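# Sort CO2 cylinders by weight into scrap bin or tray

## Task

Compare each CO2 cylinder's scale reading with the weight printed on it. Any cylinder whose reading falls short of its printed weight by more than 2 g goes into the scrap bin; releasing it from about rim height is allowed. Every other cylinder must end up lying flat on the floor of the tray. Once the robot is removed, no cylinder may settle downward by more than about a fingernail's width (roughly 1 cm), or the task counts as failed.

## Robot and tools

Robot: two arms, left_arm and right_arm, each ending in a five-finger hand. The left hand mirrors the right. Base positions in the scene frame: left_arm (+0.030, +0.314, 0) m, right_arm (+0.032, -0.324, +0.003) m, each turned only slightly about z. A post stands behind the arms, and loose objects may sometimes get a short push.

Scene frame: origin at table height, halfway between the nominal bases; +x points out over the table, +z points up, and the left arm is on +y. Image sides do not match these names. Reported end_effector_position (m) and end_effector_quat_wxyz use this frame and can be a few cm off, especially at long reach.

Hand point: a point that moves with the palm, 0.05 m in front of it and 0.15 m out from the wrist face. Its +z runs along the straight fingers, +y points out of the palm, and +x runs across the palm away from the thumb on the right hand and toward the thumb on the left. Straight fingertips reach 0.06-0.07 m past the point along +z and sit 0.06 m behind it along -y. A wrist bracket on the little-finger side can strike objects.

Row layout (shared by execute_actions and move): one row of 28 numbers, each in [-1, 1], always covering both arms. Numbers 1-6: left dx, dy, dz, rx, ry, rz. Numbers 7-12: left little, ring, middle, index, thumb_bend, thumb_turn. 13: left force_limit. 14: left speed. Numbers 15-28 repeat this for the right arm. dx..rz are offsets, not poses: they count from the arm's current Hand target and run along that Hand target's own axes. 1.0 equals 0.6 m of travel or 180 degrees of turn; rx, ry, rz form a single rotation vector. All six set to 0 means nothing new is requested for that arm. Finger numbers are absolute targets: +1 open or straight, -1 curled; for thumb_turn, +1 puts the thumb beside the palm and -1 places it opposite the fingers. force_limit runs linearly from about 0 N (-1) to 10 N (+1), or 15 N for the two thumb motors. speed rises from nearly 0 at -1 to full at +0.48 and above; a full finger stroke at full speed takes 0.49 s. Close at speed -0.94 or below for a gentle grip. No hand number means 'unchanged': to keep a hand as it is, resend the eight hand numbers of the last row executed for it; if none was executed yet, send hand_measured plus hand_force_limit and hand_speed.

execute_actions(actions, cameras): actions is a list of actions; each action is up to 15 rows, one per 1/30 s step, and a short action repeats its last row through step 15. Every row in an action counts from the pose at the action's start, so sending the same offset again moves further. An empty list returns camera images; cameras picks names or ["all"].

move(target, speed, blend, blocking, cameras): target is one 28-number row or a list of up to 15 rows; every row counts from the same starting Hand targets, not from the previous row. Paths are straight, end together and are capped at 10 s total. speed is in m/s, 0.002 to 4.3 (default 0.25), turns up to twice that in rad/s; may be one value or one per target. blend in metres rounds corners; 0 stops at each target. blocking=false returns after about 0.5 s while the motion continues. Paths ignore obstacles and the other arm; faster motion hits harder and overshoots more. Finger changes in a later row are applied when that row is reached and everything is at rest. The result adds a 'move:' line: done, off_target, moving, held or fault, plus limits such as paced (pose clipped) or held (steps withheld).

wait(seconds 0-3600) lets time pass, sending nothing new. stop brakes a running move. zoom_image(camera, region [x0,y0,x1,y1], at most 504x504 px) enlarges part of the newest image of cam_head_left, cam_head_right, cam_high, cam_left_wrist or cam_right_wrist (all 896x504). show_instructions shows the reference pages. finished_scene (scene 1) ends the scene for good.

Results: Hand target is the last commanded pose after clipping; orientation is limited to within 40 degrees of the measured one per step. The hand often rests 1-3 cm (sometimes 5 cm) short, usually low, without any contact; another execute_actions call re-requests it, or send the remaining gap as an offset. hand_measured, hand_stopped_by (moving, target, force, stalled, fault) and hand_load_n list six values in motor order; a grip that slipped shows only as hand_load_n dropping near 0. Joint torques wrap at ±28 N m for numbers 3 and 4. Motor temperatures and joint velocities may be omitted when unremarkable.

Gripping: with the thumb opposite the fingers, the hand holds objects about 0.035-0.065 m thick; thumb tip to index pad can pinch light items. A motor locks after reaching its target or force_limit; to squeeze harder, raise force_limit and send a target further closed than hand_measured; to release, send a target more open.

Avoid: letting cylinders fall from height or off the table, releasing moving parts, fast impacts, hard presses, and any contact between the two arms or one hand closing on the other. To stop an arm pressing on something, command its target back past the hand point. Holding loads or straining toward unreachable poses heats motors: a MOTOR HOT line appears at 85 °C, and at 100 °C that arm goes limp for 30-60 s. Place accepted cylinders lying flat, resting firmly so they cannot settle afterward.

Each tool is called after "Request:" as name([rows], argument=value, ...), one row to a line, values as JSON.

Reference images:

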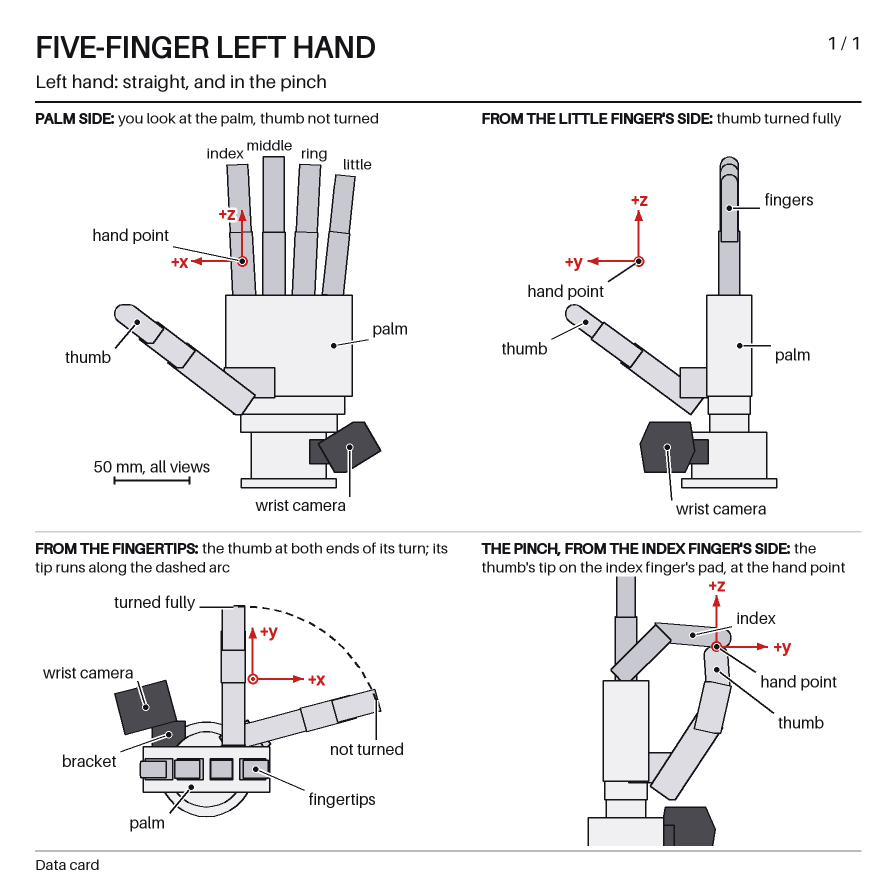

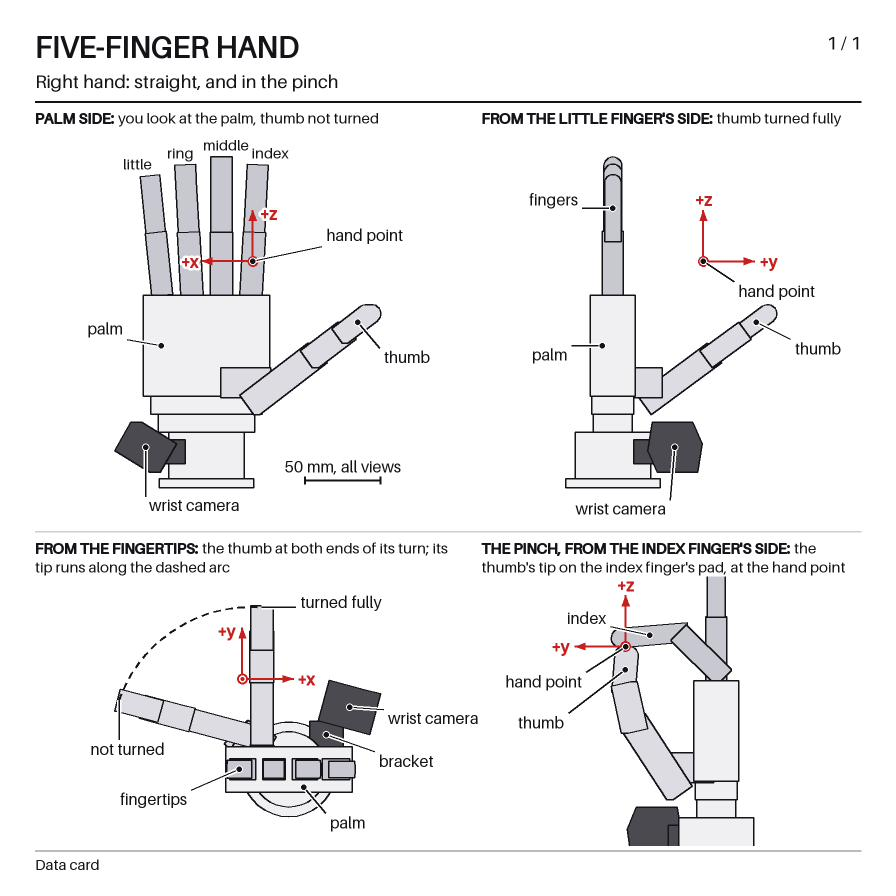

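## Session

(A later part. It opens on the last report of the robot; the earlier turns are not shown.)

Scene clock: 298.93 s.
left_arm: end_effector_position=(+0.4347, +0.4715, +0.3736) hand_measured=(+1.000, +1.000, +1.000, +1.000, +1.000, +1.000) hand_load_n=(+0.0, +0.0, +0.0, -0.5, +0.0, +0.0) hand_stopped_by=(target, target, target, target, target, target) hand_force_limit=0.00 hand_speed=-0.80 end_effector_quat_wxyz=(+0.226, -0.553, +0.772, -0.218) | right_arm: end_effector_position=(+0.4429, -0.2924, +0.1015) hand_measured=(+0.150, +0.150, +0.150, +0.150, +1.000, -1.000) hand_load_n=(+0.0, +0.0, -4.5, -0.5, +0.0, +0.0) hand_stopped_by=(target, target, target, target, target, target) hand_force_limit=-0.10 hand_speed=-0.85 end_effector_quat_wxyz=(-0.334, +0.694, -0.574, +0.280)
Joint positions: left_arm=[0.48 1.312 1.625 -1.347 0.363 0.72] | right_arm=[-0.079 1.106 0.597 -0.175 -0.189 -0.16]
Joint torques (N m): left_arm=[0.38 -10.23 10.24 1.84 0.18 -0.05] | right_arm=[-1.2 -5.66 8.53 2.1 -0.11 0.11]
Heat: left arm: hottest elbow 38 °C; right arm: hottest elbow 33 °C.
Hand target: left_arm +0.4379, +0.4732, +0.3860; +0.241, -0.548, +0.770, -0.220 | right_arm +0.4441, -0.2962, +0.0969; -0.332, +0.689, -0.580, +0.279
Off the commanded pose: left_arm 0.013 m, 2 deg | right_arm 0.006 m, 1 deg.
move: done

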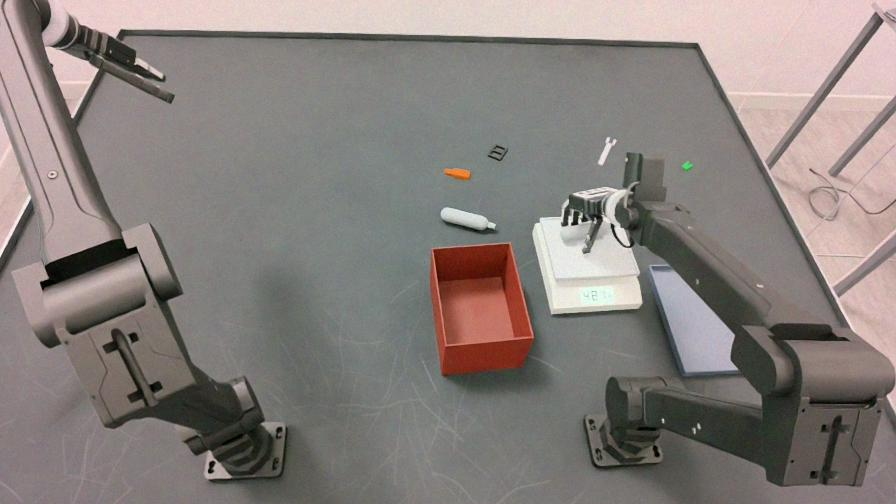

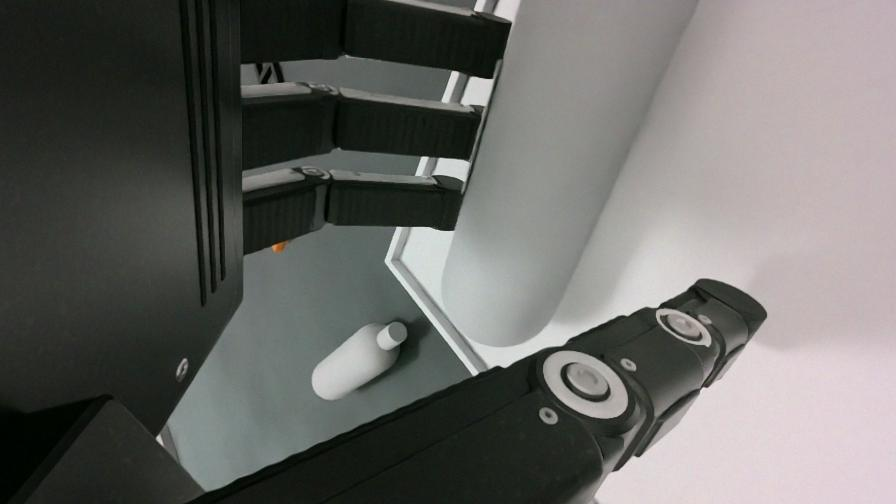

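Request:
move(target=[0,0,0,0,0,0,1,1,1,1,1,1,0,-0.8,0,-0.1145,-0.0703,0,0,0,0.15,0.15,0.15,0.15,1,-1,-0.1,-0.85], cameras=["cam_head_left","cam_right_wrist","cam_head_right"], speed=0.12)

Request:
zoom_image(camera="cam_head_left", region=[530, 180, 660, 320])

Request:
zoom_image(camera="cam_head_left", region=[570, 280, 630, 310])

Request:
zoom_image(camera="cam_head_right", region=[570, 280, 630, 310])

Scene clock: 303.43 s.
left_arm: end_effector_position=(+0.4347, +0.4715, +0.3736) hand_measured=(+1.000, +1.000, +1.000, +1.000, +1.000, +1.000) hand_load_n=(+0.0, +0.0, +0.0, -0.5, +0.0, +0.0) hand_stopped_by=(target, target, target, target, target, target) hand_force_limit=0.00 hand_speed=-0.80 end_effector_quat_wxyz=(+0.226, -0.553, +0.772, -0.218) | right_arm: end_effector_position=(+0.4436, -0.2929, +0.1594) hand_measured=(+0.150, +0.150, +0.150, +0.150, +1.000, -1.000) hand_load_n=(+0.0, +0.0, +0.0, +0.0, +0.0, +0.0) hand_stopped_by=(target, target, target, target, target, target) hand_force_limit=-0.10 hand_speed=-0.85 end_effector_quat_wxyz=(-0.325, +0.697, -0.579, +0.270)
Joint positions: left_arm=[0.48 1.312 1.625 -1.347 0.363 0.72] | right_arm=[-0.079 1.043 0.735 -0.407 -0.187 -0.16]
Joint torques (N m): left_arm=[0.5 -10.23 10.22 1.84 0.19 -0.05] | right_arm=[-0.5 -6.59 12.31 1.33 0 0.16]
Heat: left arm: hottest elbow 38 °C; right arm: hottest elbow 34 °C.
Hand target: left_arm +0.4379, +0.4732, +0.3860; +0.241, -0.548, +0.770, -0.220 | right_arm +0.4539, -0.2946, +0.1768; -0.332, +0.689, -0.580, +0.279
Off the commanded pose: left_arm 0.013 m, 2 deg | right_arm 0.020 m, 2 deg.
move: off_target (right_arm)
Images, in order (width x height): cam_head_left 896x504, cam_head_right 896x504, cam_right_wrist 896x504.

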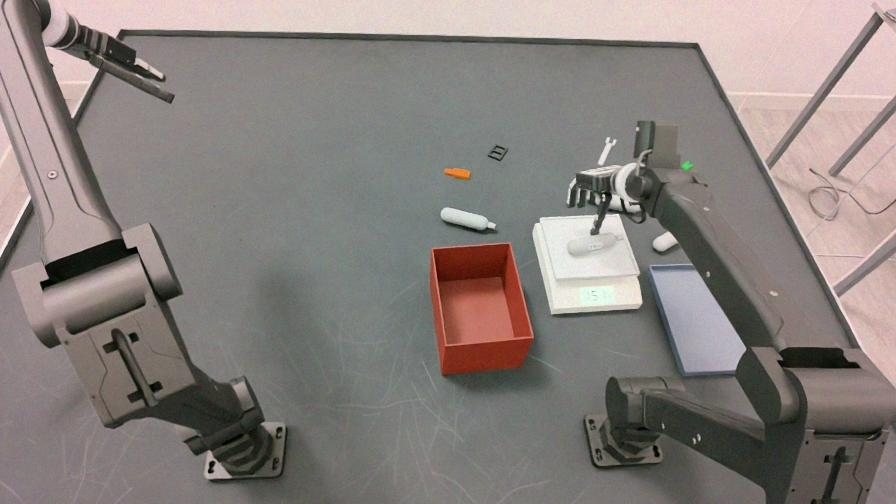

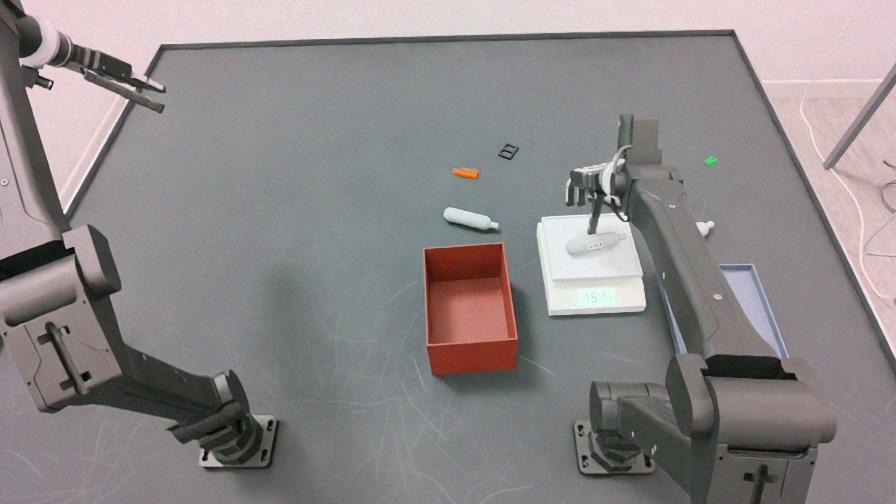

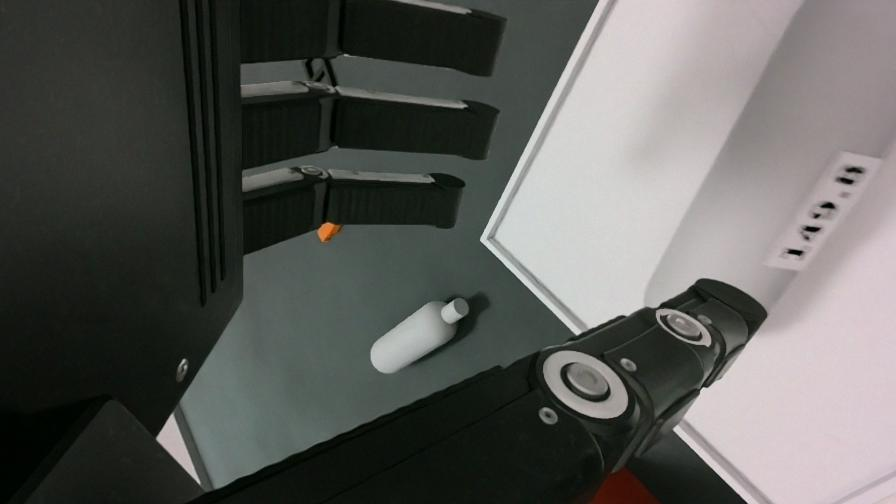

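Scaled by 3.600 from the camera's image (finer frame: 1280x720).

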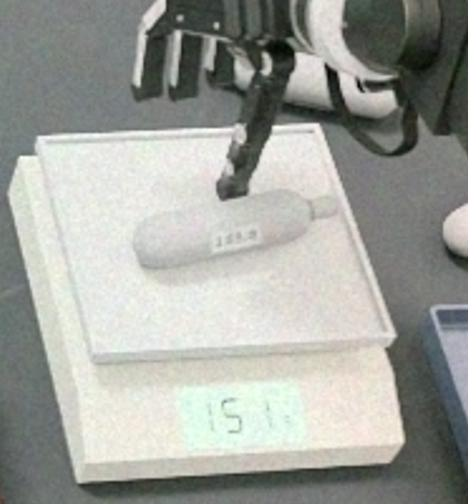

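Scaled by 8.400 from the camera's image (finer frame: 1280x720).

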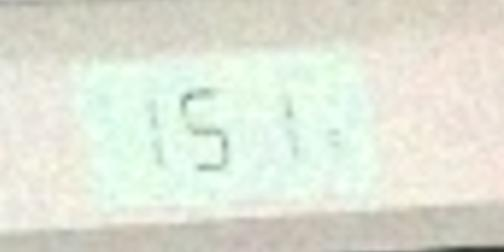

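Scaled by 8.400 from the camera's image (finer frame: 1280x720).

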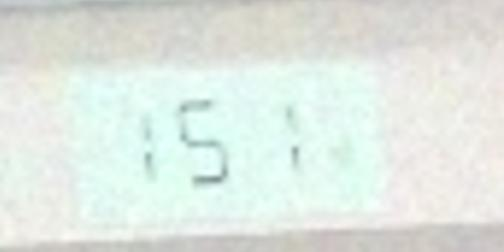

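Request:
wait(seconds=1, cameras=["cam_head_left","cam_head_right","cam_right_wrist"])

Request:
zoom_image(camera="cam_head_left", region=[530, 180, 660, 320])

Request:
zoom_image(camera="cam_head_right", region=[570, 280, 630, 310])

Scene clock: 307.13 s.
left_arm: end_effector_position=(+0.4347, +0.4715, +0.3736) hand_measured=(+1.000, +1.000, +1.000, +1.000, +1.000, +1.000) hand_load_n=(+0.0, +0.0, +0.0, +0.0, +0.0, +0.0) hand_stopped_by=(target, target, target, target, target, target) hand_force_limit=0.00 hand_speed=-0.80 end_effector_quat_wxyz=(+0.226, -0.553, +0.772, -0.218) | right_arm: end_effector_position=(+0.4435, -0.2929, +0.1594) hand_measured=(+0.150, +0.150, +0.150, +0.150, +1.000, -1.000) hand_load_n=(+0.0, +0.0, +0.0, +0.0, +0.0, +0.0) hand_stopped_by=(target, target, target, target, target, target) hand_force_limit=-0.10 hand_speed=-0.85 end_effector_quat_wxyz=(-0.325, +0.698, -0.579, +0.269)
Joint positions: left_arm=[0.48 1.312 1.625 -1.347 0.363 0.72] | right_arm=[-0.079 1.043 0.735 -0.407 -0.187 -0.16]
Joint torques (N m): left_arm=[0.44 -10.23 10.24 1.84 0.19 -0.04] | right_arm=[-0.5 -6.59 12.31 1.33 0 0.16]
Heat: left arm: hottest elbow 38 °C; right arm: hottest elbow 34 °C.
Hand target: left_arm +0.4379, +0.4732, +0.3860; +0.241, -0.548, +0.770, -0.220 | right_arm +0.4538, -0.2946, +0.1768; -0.332, +0.690, -0.580, +0.279
Off the commanded pose: left_arm 0.013 m, 2 deg | right_arm 0.020 m, 2 deg.
wait: 1.00 s; at rest from the start

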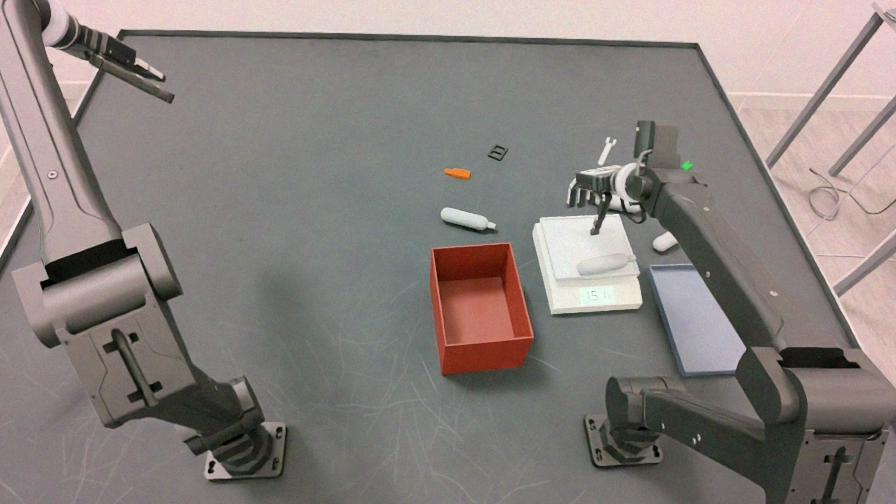

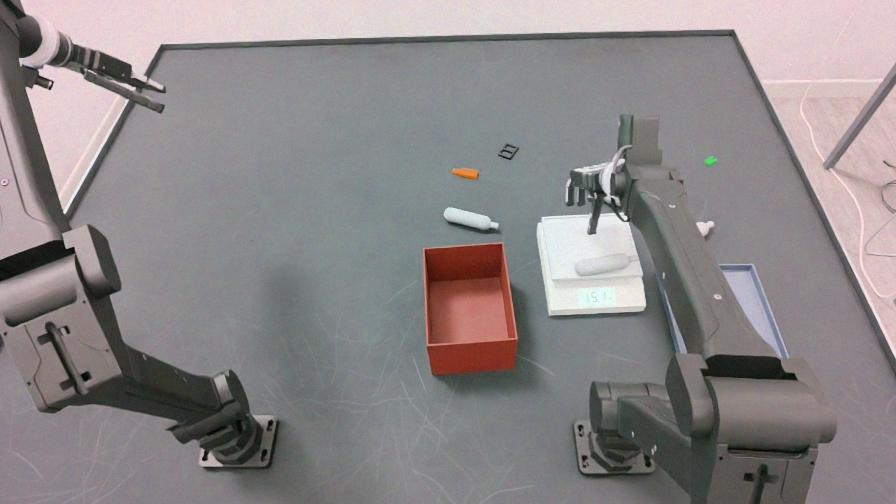

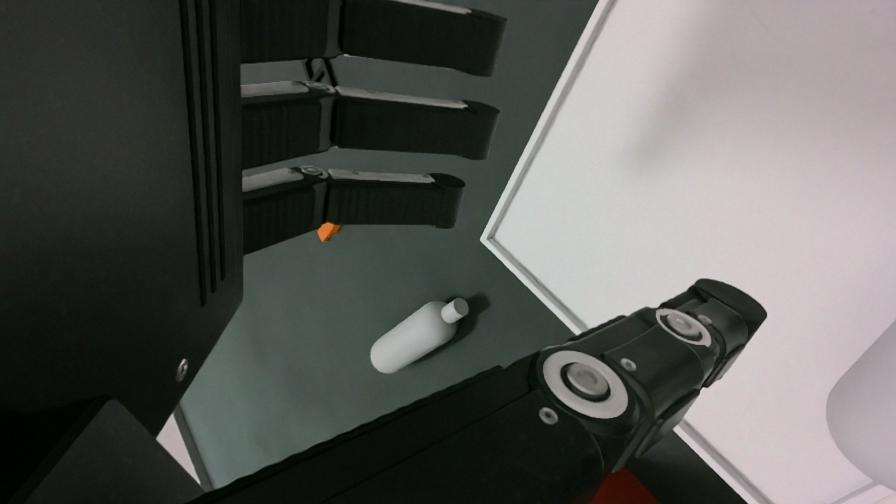

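Scaled by 3.600 from the camera's image (finer frame: 1280x720).

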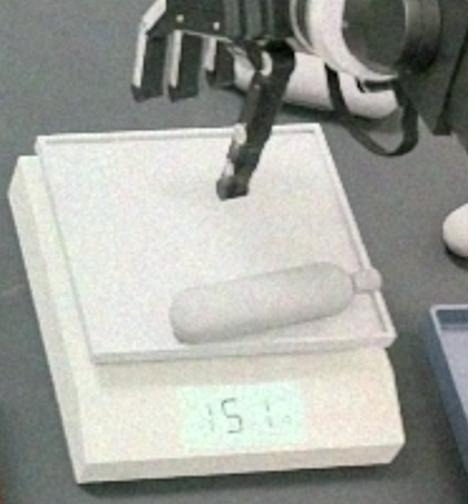

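Scaled by 8.400 from the camera's image (finer frame: 1280x720).

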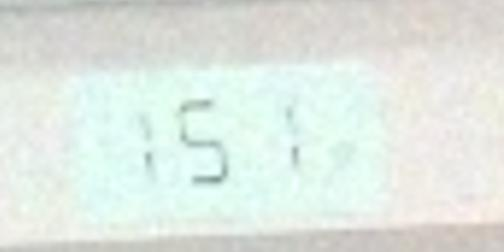

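Request:
move(target=[0,0,0,0,0,0,1,1,1,1,1,1,0,-0.8,0.004,0.1155,-0.1122,0,-0.0173,-0.0139,0.15,0.15,0.15,0.15,1,-1,-0.1,-0.85], cameras=["cam_head_left","cam_right_wrist"], speed=0.15)

Request:
zoom_image(camera="cam_head_left", region=[530, 180, 660, 320])

Scene clock: 319.23 s.
left_arm: end_effector_position=(+0.4347, +0.4715, +0.3736) hand_measured=(+1.000, +1.000, +1.000, +1.000, +1.000, +1.000) hand_load_n=(+0.0, +0.0, +0.0, +0.0, +0.0, +0.0) hand_stopped_by=(target, target, target, target, target, target) hand_force_limit=0.00 hand_speed=-0.80 end_effector_quat_wxyz=(+0.226, -0.553, +0.772, -0.218) | right_arm: end_effector_position=(+0.3619, -0.3097, +0.1661) hand_measured=(+0.150, +0.150, +0.150, +0.150, +1.000, -1.000) hand_load_n=(-0.5, +0.0, +0.0, +0.0, +0.0, +0.0) hand_stopped_by=(target, target, target, target, target, target) hand_force_limit=-0.10 hand_speed=-0.85 end_effector_quat_wxyz=(-0.345, +0.708, -0.555, +0.267)
Joint positions: left_arm=[0.48 1.312 1.625 -1.347 0.363 0.72] | right_arm=[-0.209 0.769 0.602 -0.549 -0.339 -0.275]
Joint torques (N m): left_arm=[0.32 -10.17 10.21 1.83 0.19 -0.04] | right_arm=[-1.26 -2.84 9.72 1.33 -0.3 -0.11]
Motor temperatures (°C): left_arm=[23 28 38 23 22 21] | right_arm=[23 30 37 21 23 23]
Heat: left arm: hottest elbow 38 °C; right arm: hottest elbow 37 °C.
Hand target: left_arm +0.4379, +0.4732, +0.3860; +0.241, -0.548, +0.770, -0.220 | right_arm +0.3599, -0.3134, +0.1648; -0.341, +0.709, -0.556, +0.267
Off the commanded pose: left_arm 0.013 m, 2 deg | right_arm 0.004 m, 0 deg.
move: done

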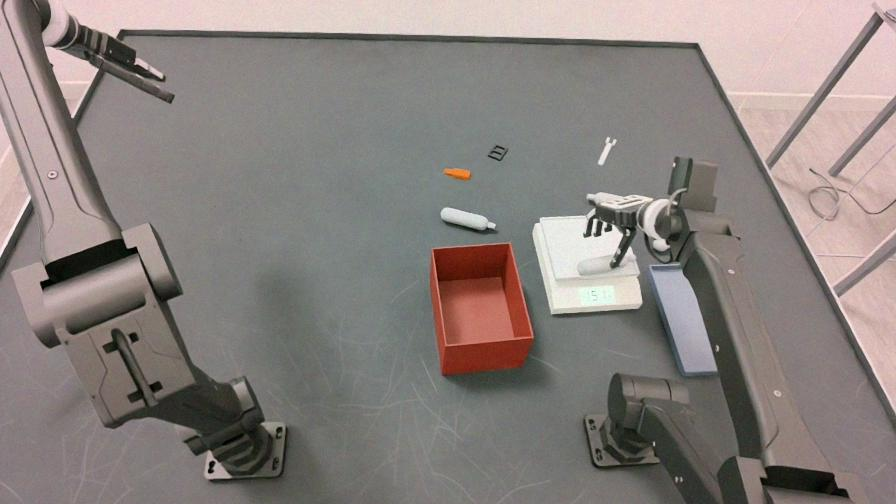

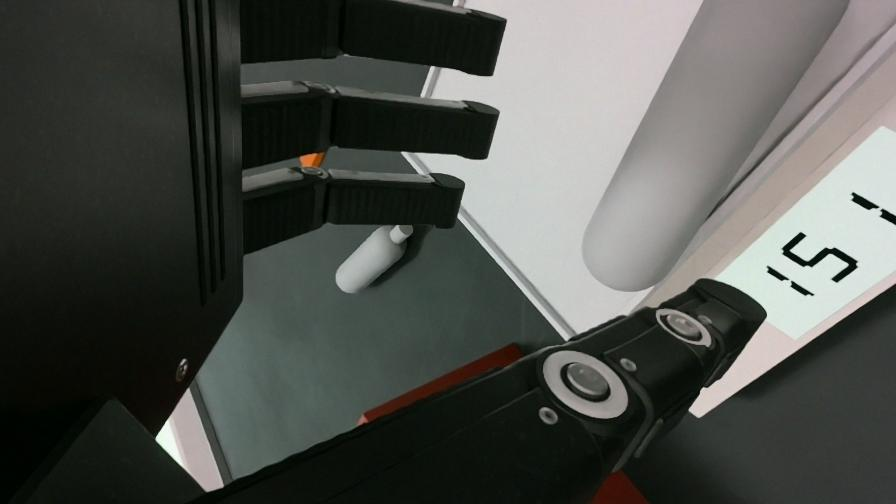

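Scaled by 3.600 from the camera's image (finer frame: 1280x720).

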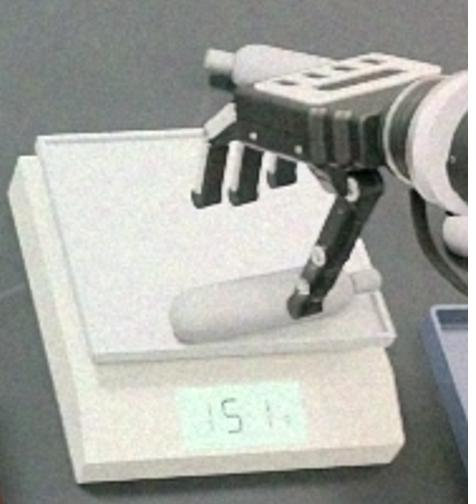

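Request:
move(target=[0,0,0,0,0,0,1,1,1,1,1,1,0,-0.8,0.0045,0.0578,0.0286,0,0.0347,0.0278,0.15,0.15,0.15,0.15,1,-1,-0.1,-0.85], cameras=["cam_head_left","cam_right_wrist"], speed=0.15)

Request:
zoom_image(camera="cam_head_left", region=[530, 180, 660, 320])

Scene clock: 330.83 s.
left_arm: end_effector_position=(+0.4347, +0.4715, +0.3736) hand_measured=(+1.000, +1.000, +1.000, +1.000, +1.000, +1.000) hand_load_n=(+0.0, +0.0, +0.0, +0.0, -0.5, -0.5) hand_stopped_by=(target, target, target, target, target, target) hand_force_limit=0.00 hand_speed=-0.80 end_effector_quat_wxyz=(+0.226, -0.553, +0.772, -0.218) | right_arm: end_effector_position=(+0.3504, -0.3218, +0.1249) hand_measured=(+0.150, +0.150, +0.150, +0.150, +1.000, -1.000) hand_load_n=(+0.0, +0.0, +0.0, +0.0, +0.0, +0.0) hand_stopped_by=(target, target, target, target, target, target) hand_force_limit=-0.10 hand_speed=-0.85 end_effector_quat_wxyz=(-0.316, +0.671, -0.606, +0.287)
Joint positions: left_arm=[0.48 1.312 1.625 -1.347 0.363 0.72] | right_arm=[-0.2 0.739 0.486 -0.456 -0.215 -0.184]
Joint torques (N m): left_arm=[0.44 -10.17 10.22 1.87 0.18 -0.05] | right_arm=[0.97 -2.73 9.31 2.17 -0.02 0.17]
Heat: left arm: hottest elbow 38 °C; right arm: hottest elbow 37 °C.
Hand target: left_arm +0.4379, +0.4732, +0.3860; +0.241, -0.548, +0.770, -0.220 | right_arm +0.3526, -0.3180, +0.1270; -0.322, +0.669, -0.604, +0.290
Off the commanded pose: left_arm 0.013 m, 2 deg | right_arm 0.005 m, 1 deg.
move: done

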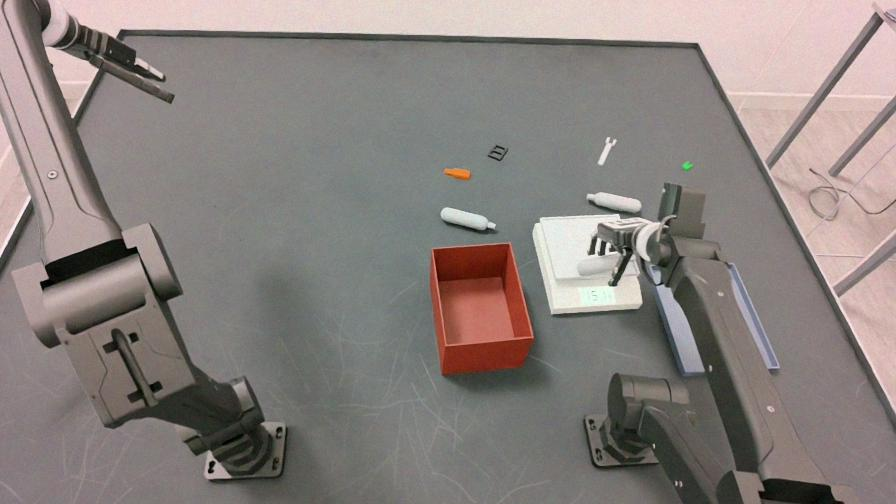

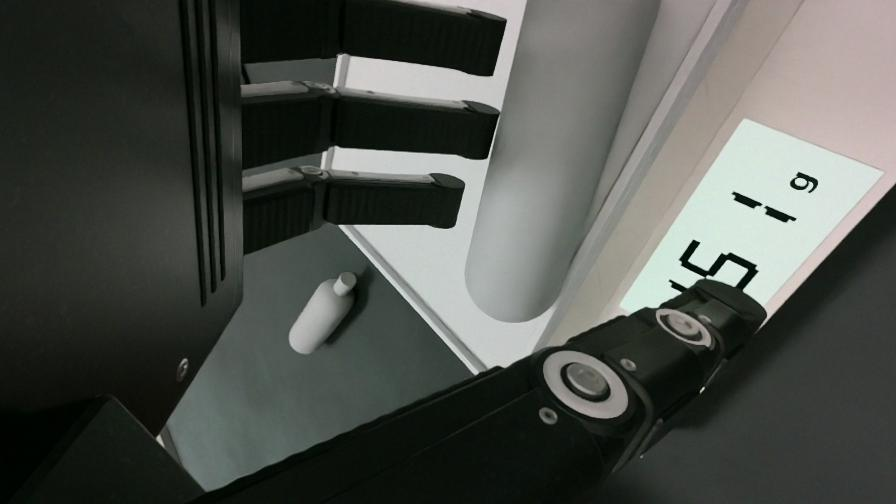

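Scaled by 3.600 from the camera's image (finer frame: 1280x720).

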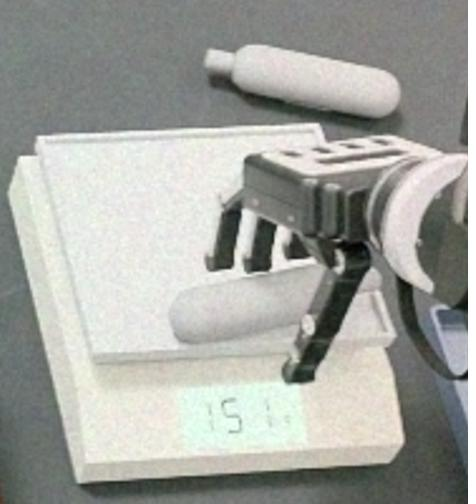

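Request:
move(target=[0,0,0,0,0,0,1,1,1,1,1,1,0,-0.8,-0.004,0.0222,0.0335,-0.044,0,0,0.15,0.15,0.15,0.15,1,-1,-0.1,-0.85], cameras=["cam_head_left","cam_right_wrist"], speed=0.1)

Request:
zoom_image(camera="cam_head_left", region=[530, 180, 660, 320])

Scene clock: 341.70 s.
left_arm: end_effector_position=(+0.4347, +0.4715, +0.3736) hand_measured=(+1.000, +1.000, +1.000, +1.000, +1.000, +1.000) hand_load_n=(+0.0, +0.0, +0.0, -0.5, +0.0, +0.0) hand_stopped_by=(target, target, target, target, target, target) hand_force_limit=0.00 hand_speed=-0.80 end_effector_quat_wxyz=(+0.226, -0.553, +0.772, -0.218) | right_arm: end_effector_position=(+0.3555, -0.3190, +0.1026) hand_measured=(+0.150, +0.150, +0.148, +0.150, +1.000, -1.000) hand_load_n=(+0.0, +0.0, -5.5, +0.0, +0.5, +0.0) hand_stopped_by=(target, target, target, target, target, target) hand_force_limit=-0.10 hand_speed=-0.85 end_effector_quat_wxyz=(-0.277, +0.687, -0.620, +0.257)
Joint positions: left_arm=[0.48 1.312 1.625 -1.347 0.363 0.72] | right_arm=[-0.157 0.855 0.517 -0.472 -0.159 -0.177]
Joint torques (N m): left_arm=[0.26 -10.29 10.22 1.83 0.18 -0.05] | right_arm=[1.14 -1.49 10.99 1.13 0.03 0.17]
Heat: left arm: hottest elbow 38 °C; right arm: hottest elbow 36 °C.
Hand target: left_arm +0.4379, +0.4732, +0.3860; +0.241, -0.548, +0.770, -0.220 | right_arm +0.3596, -0.3149, +0.1040; -0.275, +0.689, -0.623, +0.248
Off the commanded pose: left_arm 0.013 m, 2 deg | right_arm 0.006 m, 1 deg.
move: done

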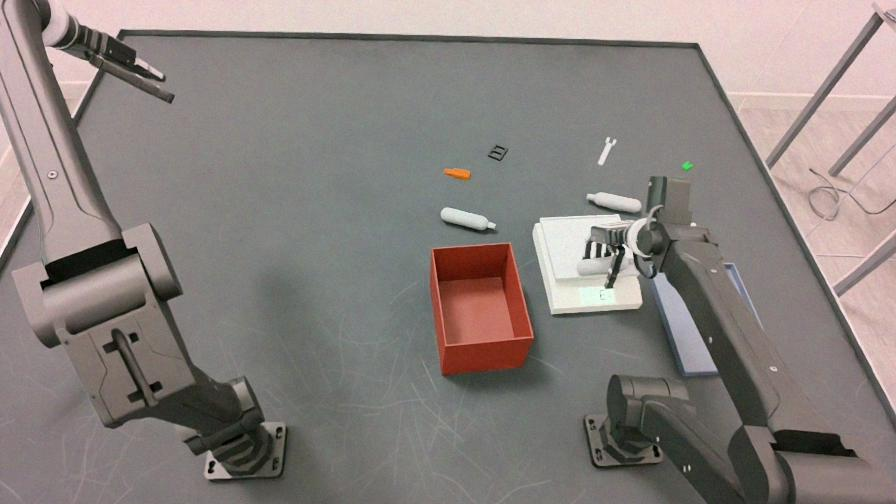

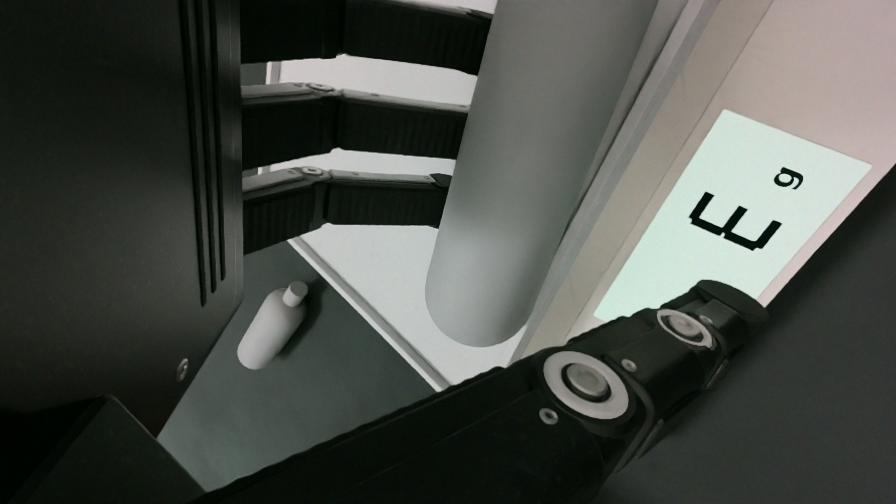

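Scaled by 3.600 from the camera's image (finer frame: 1280x720).

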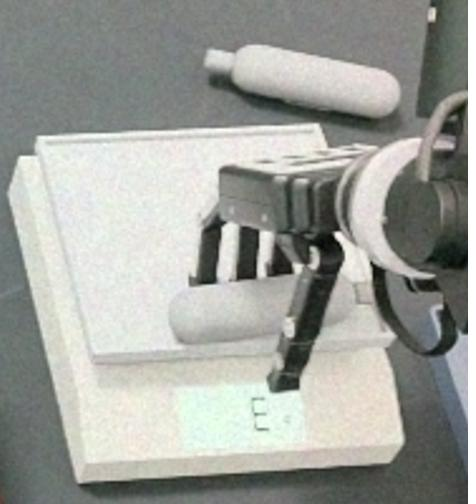

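Request:
move(target=[0,0,0,0,0,0,1,1,1,1,1,1,0,-0.8,0,-0.0115,-0.0121,0,0,0,0.15,0.15,0.15,0.15,1,-1,-0.1,-0.85], cameras=["cam_right_wrist"], speed=0.1)

Scene clock: 345.93 s.
left_arm: end_effector_position=(+0.4347, +0.4715, +0.3736) hand_measured=(+1.000, +1.000, +1.000, +1.000, +1.000, +1.000) hand_load_n=(+0.0, +0.0, +0.0, +0.0, +0.0, +0.0) hand_stopped_by=(target, target, target, target, target, target) hand_force_limit=0.00 hand_speed=-0.80 end_effector_quat_wxyz=(+0.226, -0.553, +0.772, -0.218) | right_arm: end_effector_position=(+0.3529, -0.3190, +0.1048) hand_measured=(+0.150, +0.150, +0.150, +0.150, +1.000, -1.000) hand_load_n=(+0.0, +0.0, +0.0, +0.0, +0.0, +0.0) hand_stopped_by=(target, target, target, target, target, target) hand_force_limit=-0.10 hand_speed=-0.85 end_effector_quat_wxyz=(-0.272, +0.689, -0.624, +0.250)
Joint positions: left_arm=[0.48 1.312 1.625 -1.347 0.363 0.72] | right_arm=[-0.157 0.855 0.53 -0.503 -0.157 -0.177]
Joint torques (N m): left_arm=[0.44 -10.11 10.22 1.83 0.19 -0.04] | right_arm=[1.14 -2.43 11.71 0.95 -0.08 0.16]
Heat: left arm: hottest elbow 38 °C; right arm: hottest elbow 36 °C.
Hand target: left_arm +0.4379, +0.4732, +0.3860; +0.241, -0.548, +0.770, -0.220 | right_arm +0.3597, -0.3148, +0.1141; -0.275, +0.689, -0.623, +0.248
Off the commanded pose: left_arm 0.013 m, 2 deg | right_arm 0.012 m, 0 deg.
move: off_target (right_arm)

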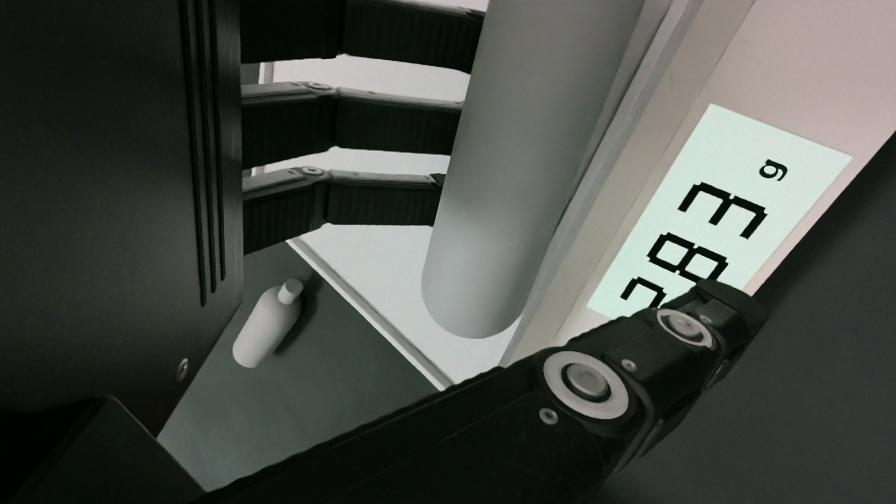

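Request:
move(target=[0,0,0,0,0,0,1,1,1,1,1,1,0,-0.8,0,0,0,0,0,0,-0.5,-0.6,-0.6,-0.6,-0.1,-1,-0.4,-0.88], cameras=["cam_head_left","cam_right_wrist"], speed=0.1)

Request:
zoom_image(camera="cam_head_left", region=[530, 180, 660, 320])

Scene clock: 352.83 s.
left_arm: end_effector_position=(+0.4347, +0.4715, +0.3736) hand_measured=(+1.000, +1.000, +1.000, +1.000, +1.000, +1.000) hand_load_n=(+0.0, +0.0, -0.5, +0.0, +0.0, +0.0) hand_stopped_by=(target, target, target, target, target, target) hand_force_limit=0.00 hand_speed=-0.80 end_effector_quat_wxyz=(+0.226, -0.553, +0.772, -0.218) | right_arm: end_effector_position=(+0.3510, -0.3180, +0.1033) hand_measured=(-0.500, -0.600, -0.600, -0.600, +0.462, -1.000) hand_load_n=(+0.0, +0.0, +0.0, +0.0, +5.0, +0.5) hand_stopped_by=(target, target, target, target, force, target) hand_force_limit=-0.40 hand_speed=-0.88 end_effector_quat_wxyz=(-0.270, +0.690, -0.625, +0.246)
Joint positions: left_arm=[0.48 1.312 1.625 -1.347 0.363 0.72] | right_arm=[-0.155 0.856 0.53 -0.511 -0.157 -0.176]
Joint torques (N m): left_arm=[0.44 -10.17 10.24 1.83 0.18 -0.04] | right_arm=[0.97 -2.67 11.67 1.24 -0.08 0.14]
Heat: left arm: hottest elbow 38 °C; right arm: hottest elbow 37 °C.
Hand target: left_arm +0.4379, +0.4732, +0.3860; +0.241, -0.548, +0.770, -0.220 | right_arm +0.3596, -0.3147, +0.1140; -0.275, +0.689, -0.623, +0.248
Off the commanded pose: left_arm 0.013 m, 2 deg | right_arm 0.014 m, 1 deg.
move: done

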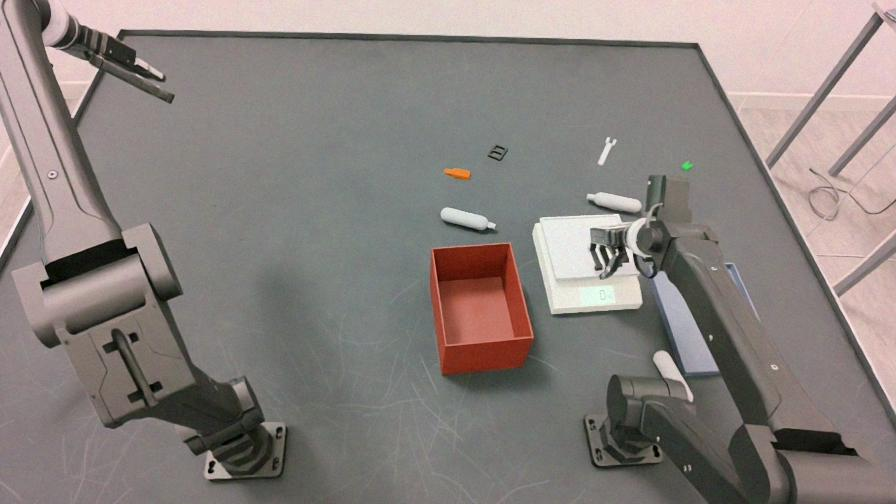

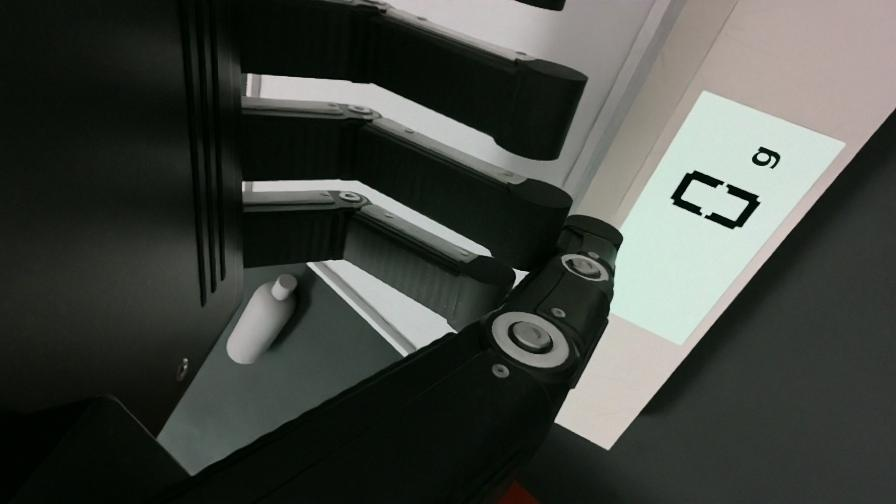

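Scaled by 3.600 from the camera's image (finer frame: 1280x720).

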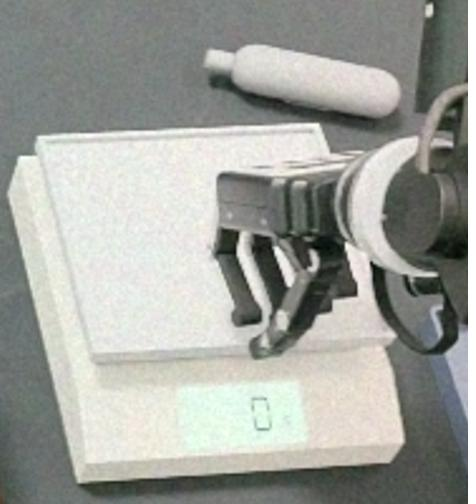

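Request:
move(target=[0,0,0,0,0,0,1,1,1,1,1,1,0,-0.8,0,-0.115,-0.121,0,0,0,-0.5,-0.6,-0.6,-0.6,-0.1,-1,-0.4,-0.88], cameras=["all"], speed=0.2)

Request:
zoom_image(camera="cam_head_left", region=[570, 310, 730, 480])

Request:
zoom_image(camera="cam_high", region=[460, 90, 620, 220])

Scene clock: 359.13 s.
left_arm: end_effector_position=(+0.4347, +0.4715, +0.3736) hand_measured=(+1.000, +1.000, +1.000, +1.000, +1.000, +1.000) hand_load_n=(+0.0, +0.0, +0.0, +0.0, +0.0, +0.0) hand_stopped_by=(target, target, target, target, target, target) hand_force_limit=0.00 hand_speed=-0.80 end_effector_quat_wxyz=(+0.226, -0.553, +0.772, -0.218) | right_arm: end_effector_position=(+0.3530, -0.3180, +0.1985) hand_measured=(-0.500, -0.600, -0.600, -0.600, +0.462, -1.000) hand_load_n=(+0.0, +0.0, +0.5, +0.0, +4.5, +0.5) hand_stopped_by=(target, target, target, target, force, target) hand_force_limit=-0.40 hand_speed=-0.88 end_effector_quat_wxyz=(-0.267, +0.692, -0.626, +0.242)
Joint positions: left_arm=[0.48 1.312 1.625 -1.347 0.363 0.72] | right_arm=[-0.154 0.81 0.768 -0.805 -0.157 -0.175]
Joint torques (N m): left_arm=[0.44 -10.23 10.21 1.84 0.18 -0.04] | right_arm=[0.79 -3.25 12.45 1.22 -0.09 0.14]
Heat: left arm: hottest elbow 39 °C; right arm: hottest elbow 37 °C.
Hand target: left_arm +0.4379, +0.4732, +0.3860; +0.241, -0.548, +0.770, -0.220 | right_arm +0.3597, -0.3147, +0.2142; -0.275, +0.689, -0.623, +0.248
Off the commanded pose: left_arm 0.013 m, 2 deg | right_arm 0.017 m, 1 deg.
move: off_target (right_arm)

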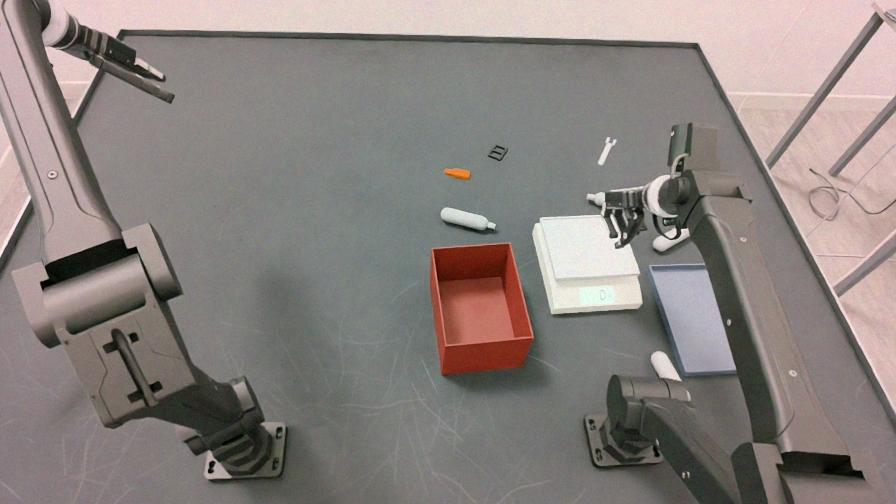

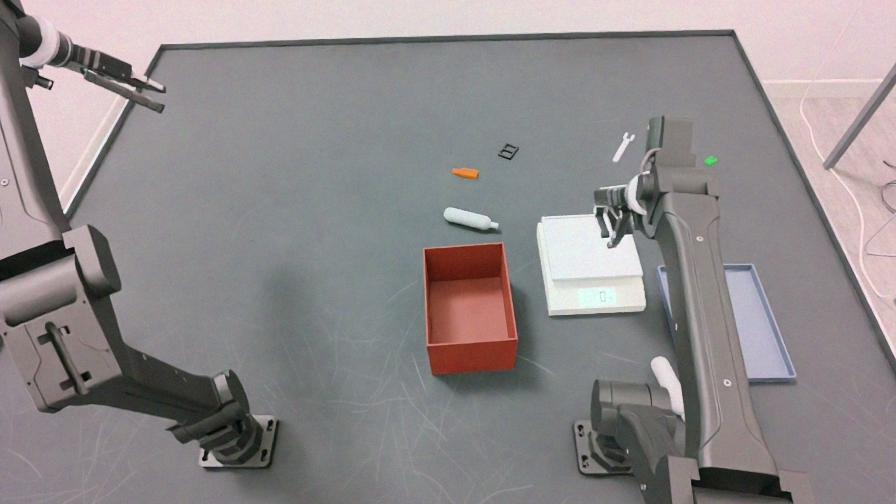

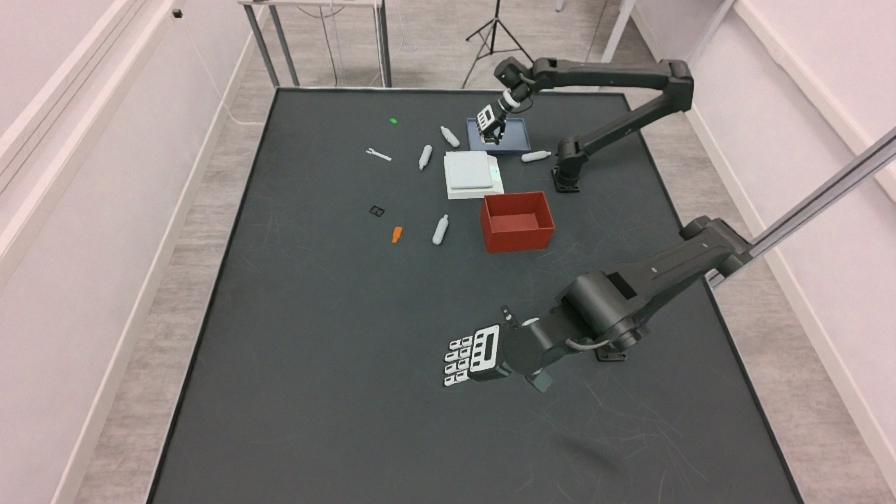

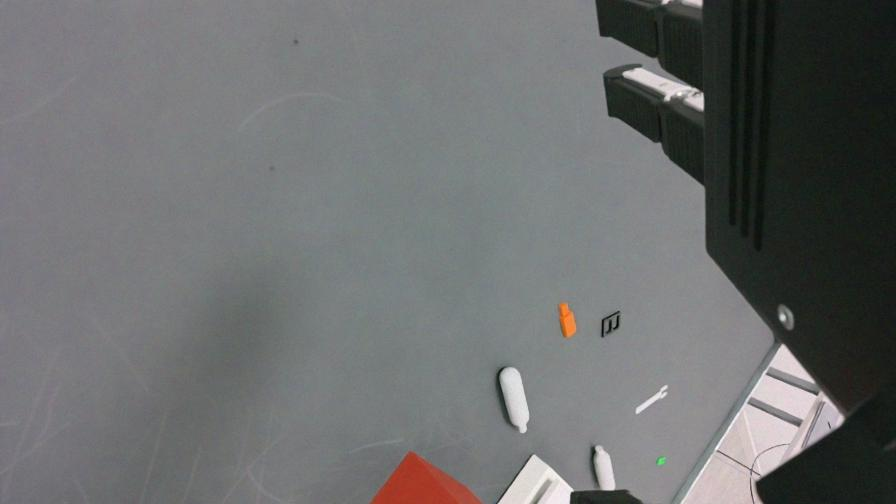

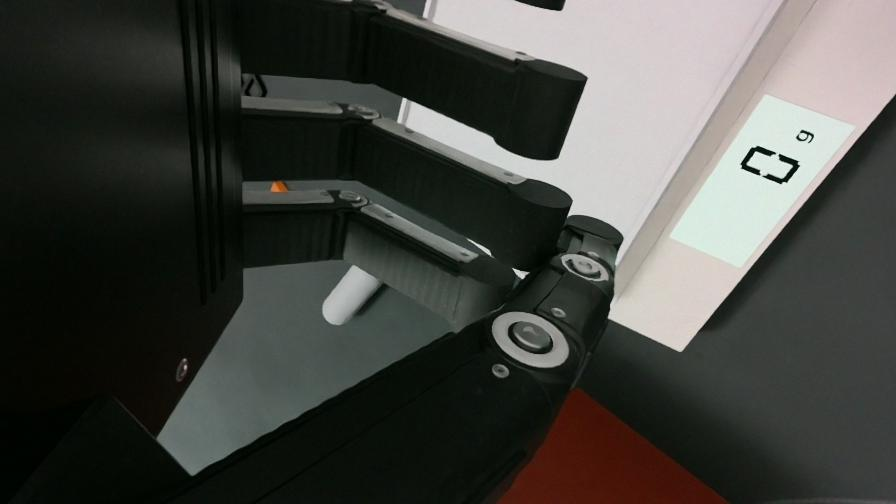

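Scaled by 2.965 from the camera's image (finer frame: 1280x720).

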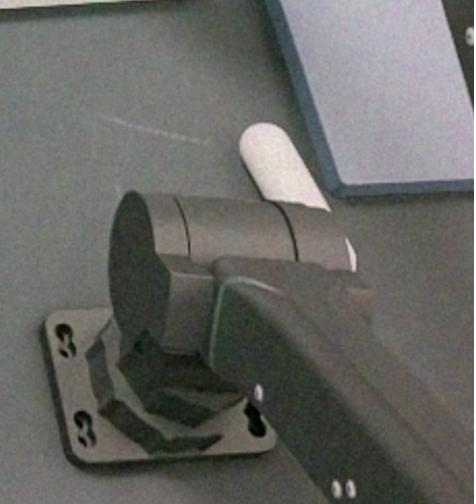

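Scaled by 3.150 from the camera's image (finer frame: 1280x720).

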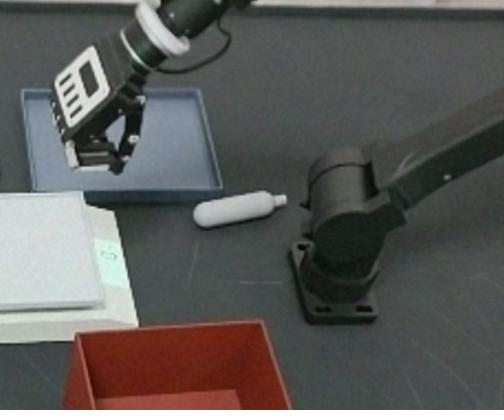

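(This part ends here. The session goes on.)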